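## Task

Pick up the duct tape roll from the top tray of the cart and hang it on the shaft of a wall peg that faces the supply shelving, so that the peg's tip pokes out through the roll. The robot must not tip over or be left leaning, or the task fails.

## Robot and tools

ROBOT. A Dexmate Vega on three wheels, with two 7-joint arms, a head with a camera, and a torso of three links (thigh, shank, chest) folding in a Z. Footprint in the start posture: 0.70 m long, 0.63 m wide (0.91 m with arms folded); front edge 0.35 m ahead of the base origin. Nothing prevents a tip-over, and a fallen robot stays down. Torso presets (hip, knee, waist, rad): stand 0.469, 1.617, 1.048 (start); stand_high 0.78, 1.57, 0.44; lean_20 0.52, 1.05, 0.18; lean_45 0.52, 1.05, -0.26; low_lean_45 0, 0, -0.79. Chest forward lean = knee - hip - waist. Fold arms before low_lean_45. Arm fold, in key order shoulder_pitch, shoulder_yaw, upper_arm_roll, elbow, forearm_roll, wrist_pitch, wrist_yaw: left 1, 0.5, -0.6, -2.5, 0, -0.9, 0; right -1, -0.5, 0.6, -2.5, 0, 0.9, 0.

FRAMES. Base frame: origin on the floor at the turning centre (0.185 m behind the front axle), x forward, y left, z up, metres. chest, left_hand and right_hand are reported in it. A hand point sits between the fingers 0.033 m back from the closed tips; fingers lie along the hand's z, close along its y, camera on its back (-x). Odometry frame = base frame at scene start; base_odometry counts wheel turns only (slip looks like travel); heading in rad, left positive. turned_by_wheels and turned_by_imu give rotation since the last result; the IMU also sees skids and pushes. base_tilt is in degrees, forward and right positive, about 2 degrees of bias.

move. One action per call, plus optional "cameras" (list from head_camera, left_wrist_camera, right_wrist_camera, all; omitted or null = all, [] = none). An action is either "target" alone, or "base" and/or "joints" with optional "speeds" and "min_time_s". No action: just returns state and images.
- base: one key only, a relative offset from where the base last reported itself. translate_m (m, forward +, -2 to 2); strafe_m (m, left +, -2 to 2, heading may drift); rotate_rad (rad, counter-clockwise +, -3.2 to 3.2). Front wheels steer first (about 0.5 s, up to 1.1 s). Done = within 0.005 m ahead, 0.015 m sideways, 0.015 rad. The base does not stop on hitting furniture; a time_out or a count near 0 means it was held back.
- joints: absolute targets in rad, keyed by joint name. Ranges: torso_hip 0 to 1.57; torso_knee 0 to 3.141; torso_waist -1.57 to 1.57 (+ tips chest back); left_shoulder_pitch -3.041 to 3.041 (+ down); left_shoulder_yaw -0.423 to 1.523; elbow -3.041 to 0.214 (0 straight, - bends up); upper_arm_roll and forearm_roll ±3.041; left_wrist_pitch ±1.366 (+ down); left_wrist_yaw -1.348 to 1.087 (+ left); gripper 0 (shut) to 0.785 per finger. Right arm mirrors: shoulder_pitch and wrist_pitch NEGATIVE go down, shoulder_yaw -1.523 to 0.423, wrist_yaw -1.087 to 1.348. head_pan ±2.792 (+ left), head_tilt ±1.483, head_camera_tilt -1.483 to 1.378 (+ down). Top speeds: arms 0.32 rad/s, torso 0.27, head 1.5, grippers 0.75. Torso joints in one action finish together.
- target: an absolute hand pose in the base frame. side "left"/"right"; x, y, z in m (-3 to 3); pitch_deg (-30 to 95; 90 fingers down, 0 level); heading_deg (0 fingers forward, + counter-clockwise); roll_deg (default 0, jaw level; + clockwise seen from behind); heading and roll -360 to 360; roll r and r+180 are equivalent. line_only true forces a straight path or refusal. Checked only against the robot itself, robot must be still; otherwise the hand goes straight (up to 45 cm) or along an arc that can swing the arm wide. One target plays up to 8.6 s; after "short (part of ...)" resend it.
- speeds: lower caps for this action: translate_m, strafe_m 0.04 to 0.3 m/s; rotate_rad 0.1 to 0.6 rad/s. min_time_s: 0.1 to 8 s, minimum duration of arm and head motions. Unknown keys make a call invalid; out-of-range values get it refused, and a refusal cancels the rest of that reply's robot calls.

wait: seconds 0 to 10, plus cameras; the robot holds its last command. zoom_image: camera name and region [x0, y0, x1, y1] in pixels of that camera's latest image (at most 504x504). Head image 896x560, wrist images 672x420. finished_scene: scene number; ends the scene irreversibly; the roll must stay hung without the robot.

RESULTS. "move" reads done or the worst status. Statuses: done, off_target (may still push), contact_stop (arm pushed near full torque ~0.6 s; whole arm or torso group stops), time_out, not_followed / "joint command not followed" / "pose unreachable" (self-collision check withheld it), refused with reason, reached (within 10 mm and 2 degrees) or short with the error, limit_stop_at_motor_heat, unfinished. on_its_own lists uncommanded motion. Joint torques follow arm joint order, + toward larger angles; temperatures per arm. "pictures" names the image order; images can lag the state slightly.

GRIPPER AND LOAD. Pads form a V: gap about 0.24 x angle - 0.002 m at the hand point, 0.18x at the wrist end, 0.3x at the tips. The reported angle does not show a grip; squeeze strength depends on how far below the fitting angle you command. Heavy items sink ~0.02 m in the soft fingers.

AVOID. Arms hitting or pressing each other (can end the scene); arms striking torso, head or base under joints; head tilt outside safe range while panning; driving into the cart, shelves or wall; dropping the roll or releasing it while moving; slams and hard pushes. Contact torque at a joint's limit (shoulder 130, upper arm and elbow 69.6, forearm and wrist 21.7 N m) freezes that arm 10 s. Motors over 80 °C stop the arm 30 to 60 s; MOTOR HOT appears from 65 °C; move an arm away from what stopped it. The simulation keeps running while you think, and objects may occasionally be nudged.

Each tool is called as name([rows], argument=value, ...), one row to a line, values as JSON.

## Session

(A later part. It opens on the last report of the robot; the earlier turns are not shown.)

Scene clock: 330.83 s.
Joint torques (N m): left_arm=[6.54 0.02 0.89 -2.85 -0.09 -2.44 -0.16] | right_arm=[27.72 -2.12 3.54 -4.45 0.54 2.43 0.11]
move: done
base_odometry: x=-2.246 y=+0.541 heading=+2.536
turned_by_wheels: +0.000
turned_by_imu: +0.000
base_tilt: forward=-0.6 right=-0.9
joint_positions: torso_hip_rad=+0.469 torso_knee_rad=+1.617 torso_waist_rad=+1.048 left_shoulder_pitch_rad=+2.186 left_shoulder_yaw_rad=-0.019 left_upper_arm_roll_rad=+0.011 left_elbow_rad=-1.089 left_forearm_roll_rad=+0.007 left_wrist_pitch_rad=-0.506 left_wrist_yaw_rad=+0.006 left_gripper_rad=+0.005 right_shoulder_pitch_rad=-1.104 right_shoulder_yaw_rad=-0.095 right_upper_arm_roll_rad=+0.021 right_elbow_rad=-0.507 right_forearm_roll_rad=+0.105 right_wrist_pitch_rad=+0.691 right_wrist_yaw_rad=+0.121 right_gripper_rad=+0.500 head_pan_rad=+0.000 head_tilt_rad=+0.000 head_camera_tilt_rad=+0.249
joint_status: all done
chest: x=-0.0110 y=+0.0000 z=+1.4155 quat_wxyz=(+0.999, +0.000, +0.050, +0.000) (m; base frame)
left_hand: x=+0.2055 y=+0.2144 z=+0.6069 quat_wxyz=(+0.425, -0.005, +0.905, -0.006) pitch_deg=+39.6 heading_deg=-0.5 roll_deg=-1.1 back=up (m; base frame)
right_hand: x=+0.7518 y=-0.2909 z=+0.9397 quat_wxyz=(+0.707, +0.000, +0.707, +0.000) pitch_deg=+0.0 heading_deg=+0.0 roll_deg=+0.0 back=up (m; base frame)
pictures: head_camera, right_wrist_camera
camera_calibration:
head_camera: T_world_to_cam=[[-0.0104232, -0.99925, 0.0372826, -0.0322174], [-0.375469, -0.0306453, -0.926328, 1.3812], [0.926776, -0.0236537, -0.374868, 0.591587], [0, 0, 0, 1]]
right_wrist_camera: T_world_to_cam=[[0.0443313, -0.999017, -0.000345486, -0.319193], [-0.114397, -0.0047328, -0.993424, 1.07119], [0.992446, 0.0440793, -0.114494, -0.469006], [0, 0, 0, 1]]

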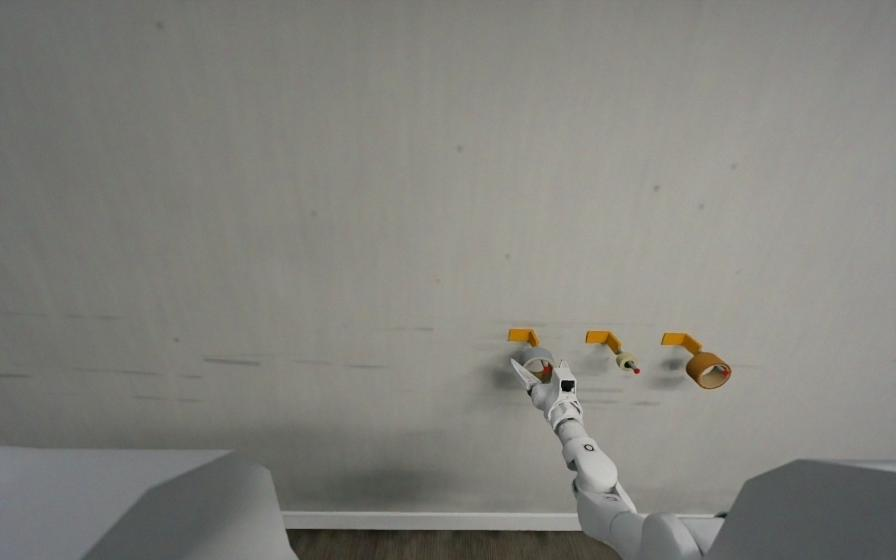

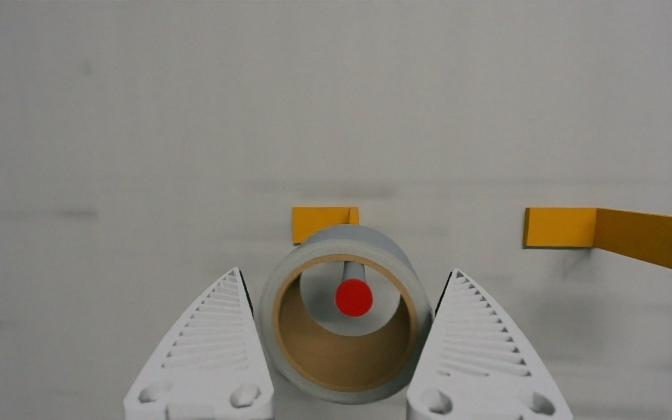

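Hanging. Open fully and retreat straight.

move(joints={"right_gripper_rad":0.72}, cameras=["right_wrist_camera"])

move(base={"translate_m":-0.25}, speeds={"translate_m":0.1}, cameras=["head_camera","right_wrist_camera"])

zoom_image(camera="right_wrist_camera", region=[240, 150, 540, 410])

Scene clock: 334.80 s.
move: done
turned_by_wheels: +0.000
turned_by_imu: +0.000
joint_status: all done
pictures: right_wrist_camera
camera_calibration:
right_wrist_camera: T_world_to_cam=[[0.0443312, -0.999017, -0.0003443, -0.319196], [-0.114408, -0.00473447, -0.993423, 1.07118], [0.992444, 0.044079, -0.114506, -0.468994], [0, 0, 0, 1]]

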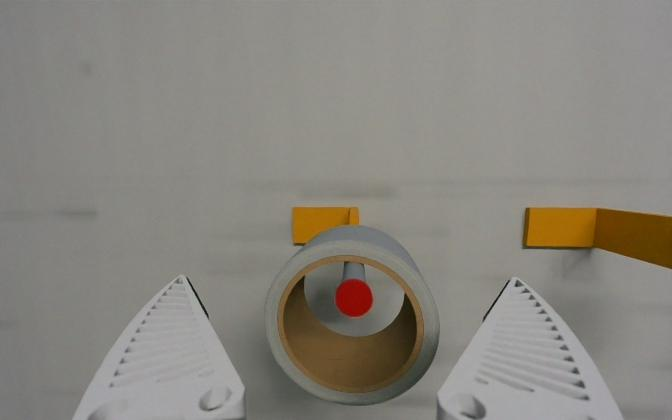

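Scene clock: 338.90 s.
Joint torques (N m): left_arm=[7.24 0.7 1.27 -3.57 -0.2 -1.24 0.28] | right_arm=[28.51 0.72 3.21 -4.37 0.29 3.28 0.09]
move: done
base_odometry: x=-2.040 y=+0.399 heading=+2.535
turned_by_wheels: -0.001
turned_by_imu: -0.001
base_tilt: forward=-0.6 right=-0.8
base_status: done
joint_positions: torso_hip_rad=+0.469 torso_knee_rad=+1.617 torso_waist_rad=+1.048 left_shoulder_pitch_rad=+2.186 left_shoulder_yaw_rad=-0.019 left_upper_arm_roll_rad=+0.011 left_elbow_rad=-1.089 left_forearm_roll_rad=+0.007 left_wrist_pitch_rad=-0.506 left_wrist_yaw_rad=+0.006 left_gripper_rad=+0.005 right_shoulder_pitch_rad=-1.104 right_shoulder_yaw_rad=-0.095 right_upper_arm_roll_rad=+0.021 right_elbow_rad=-0.507 right_forearm_roll_rad=+0.105 right_wrist_pitch_rad=+0.691 right_wrist_yaw_rad=+0.121 right_gripper_rad=+0.720 head_pan_rad=+0.000 head_tilt_rad=+0.000 head_camera_tilt_rad=+0.249
chest: x=-0.0112 y=+0.0000 z=+1.4155 quat_wxyz=(+0.999, +0.000, +0.050, +0.000) (m; base frame)
left_hand: x=+0.2055 y=+0.2144 z=+0.6069 quat_wxyz=(+0.426, -0.005, +0.905, -0.006) pitch_deg=+39.6 heading_deg=-0.5 roll_deg=-1.1 back=up (m; base frame)
right_hand: x=+0.7517 y=-0.2909 z=+0.9398 quat_wxyz=(+0.707, +0.000, +0.707, +0.000) pitch_deg=+0.0 heading_deg=+0.0 roll_deg=+0.0 back=up (m; base frame)
pictures: head_camera, right_wrist_camera
camera_calibration:
head_camera: T_world_to_cam=[[-0.010428, -0.99925, 0.0372813, -0.0322171], [-0.375353, -0.0306453, -0.926375, 1.38123], [0.926823, -0.0236539, -0.374752, 0.591532], [0, 0, 0, 1]]
right_wrist_camera: T_world_to_cam=[[0.0443375, -0.999017, -0.000368538, -0.319167], [-0.114249, -0.00470401, -0.993441, 1.0712], [0.992462, 0.0440888, -0.114345, -0.469101], [0, 0, 0, 1]]

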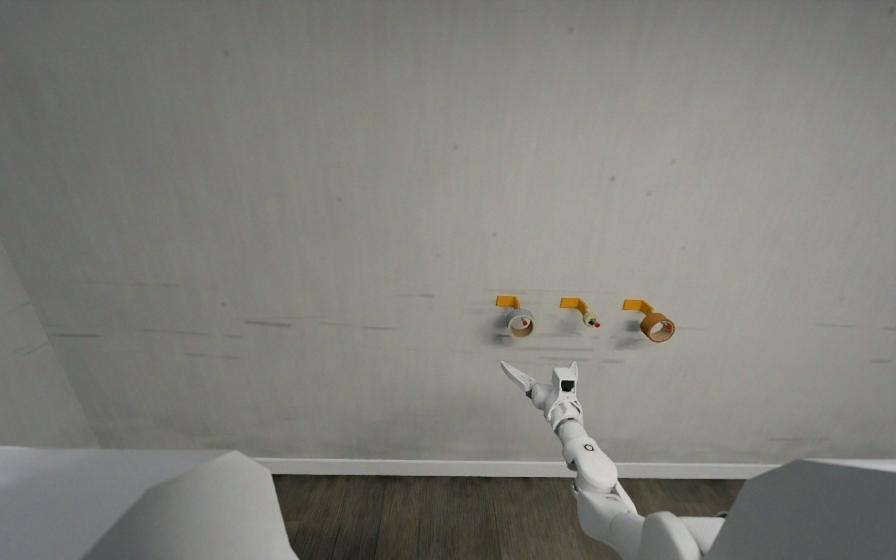

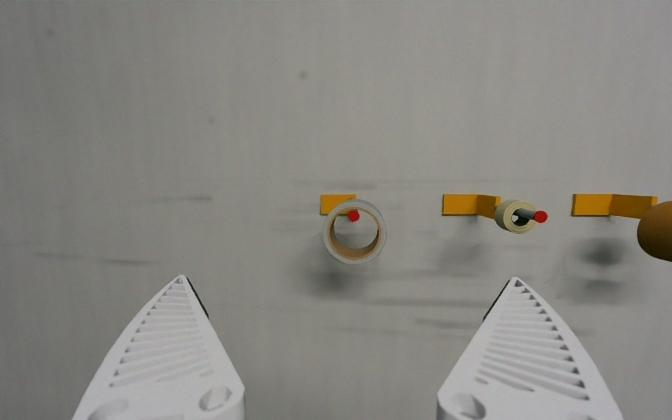

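Scaled by 1.680 from the camera's 672x420 image, which has a finer 960x600 frame.

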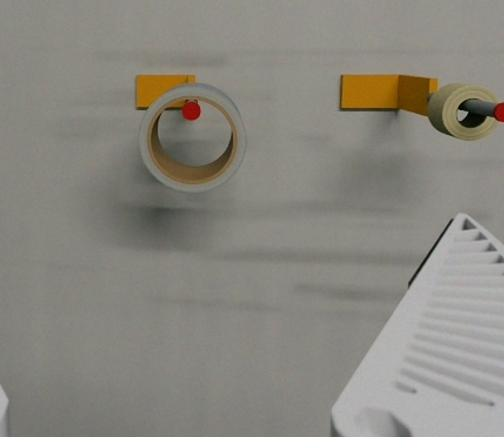

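Perfect.

finished_scene(scene=2)

The scene is finished: the task was done.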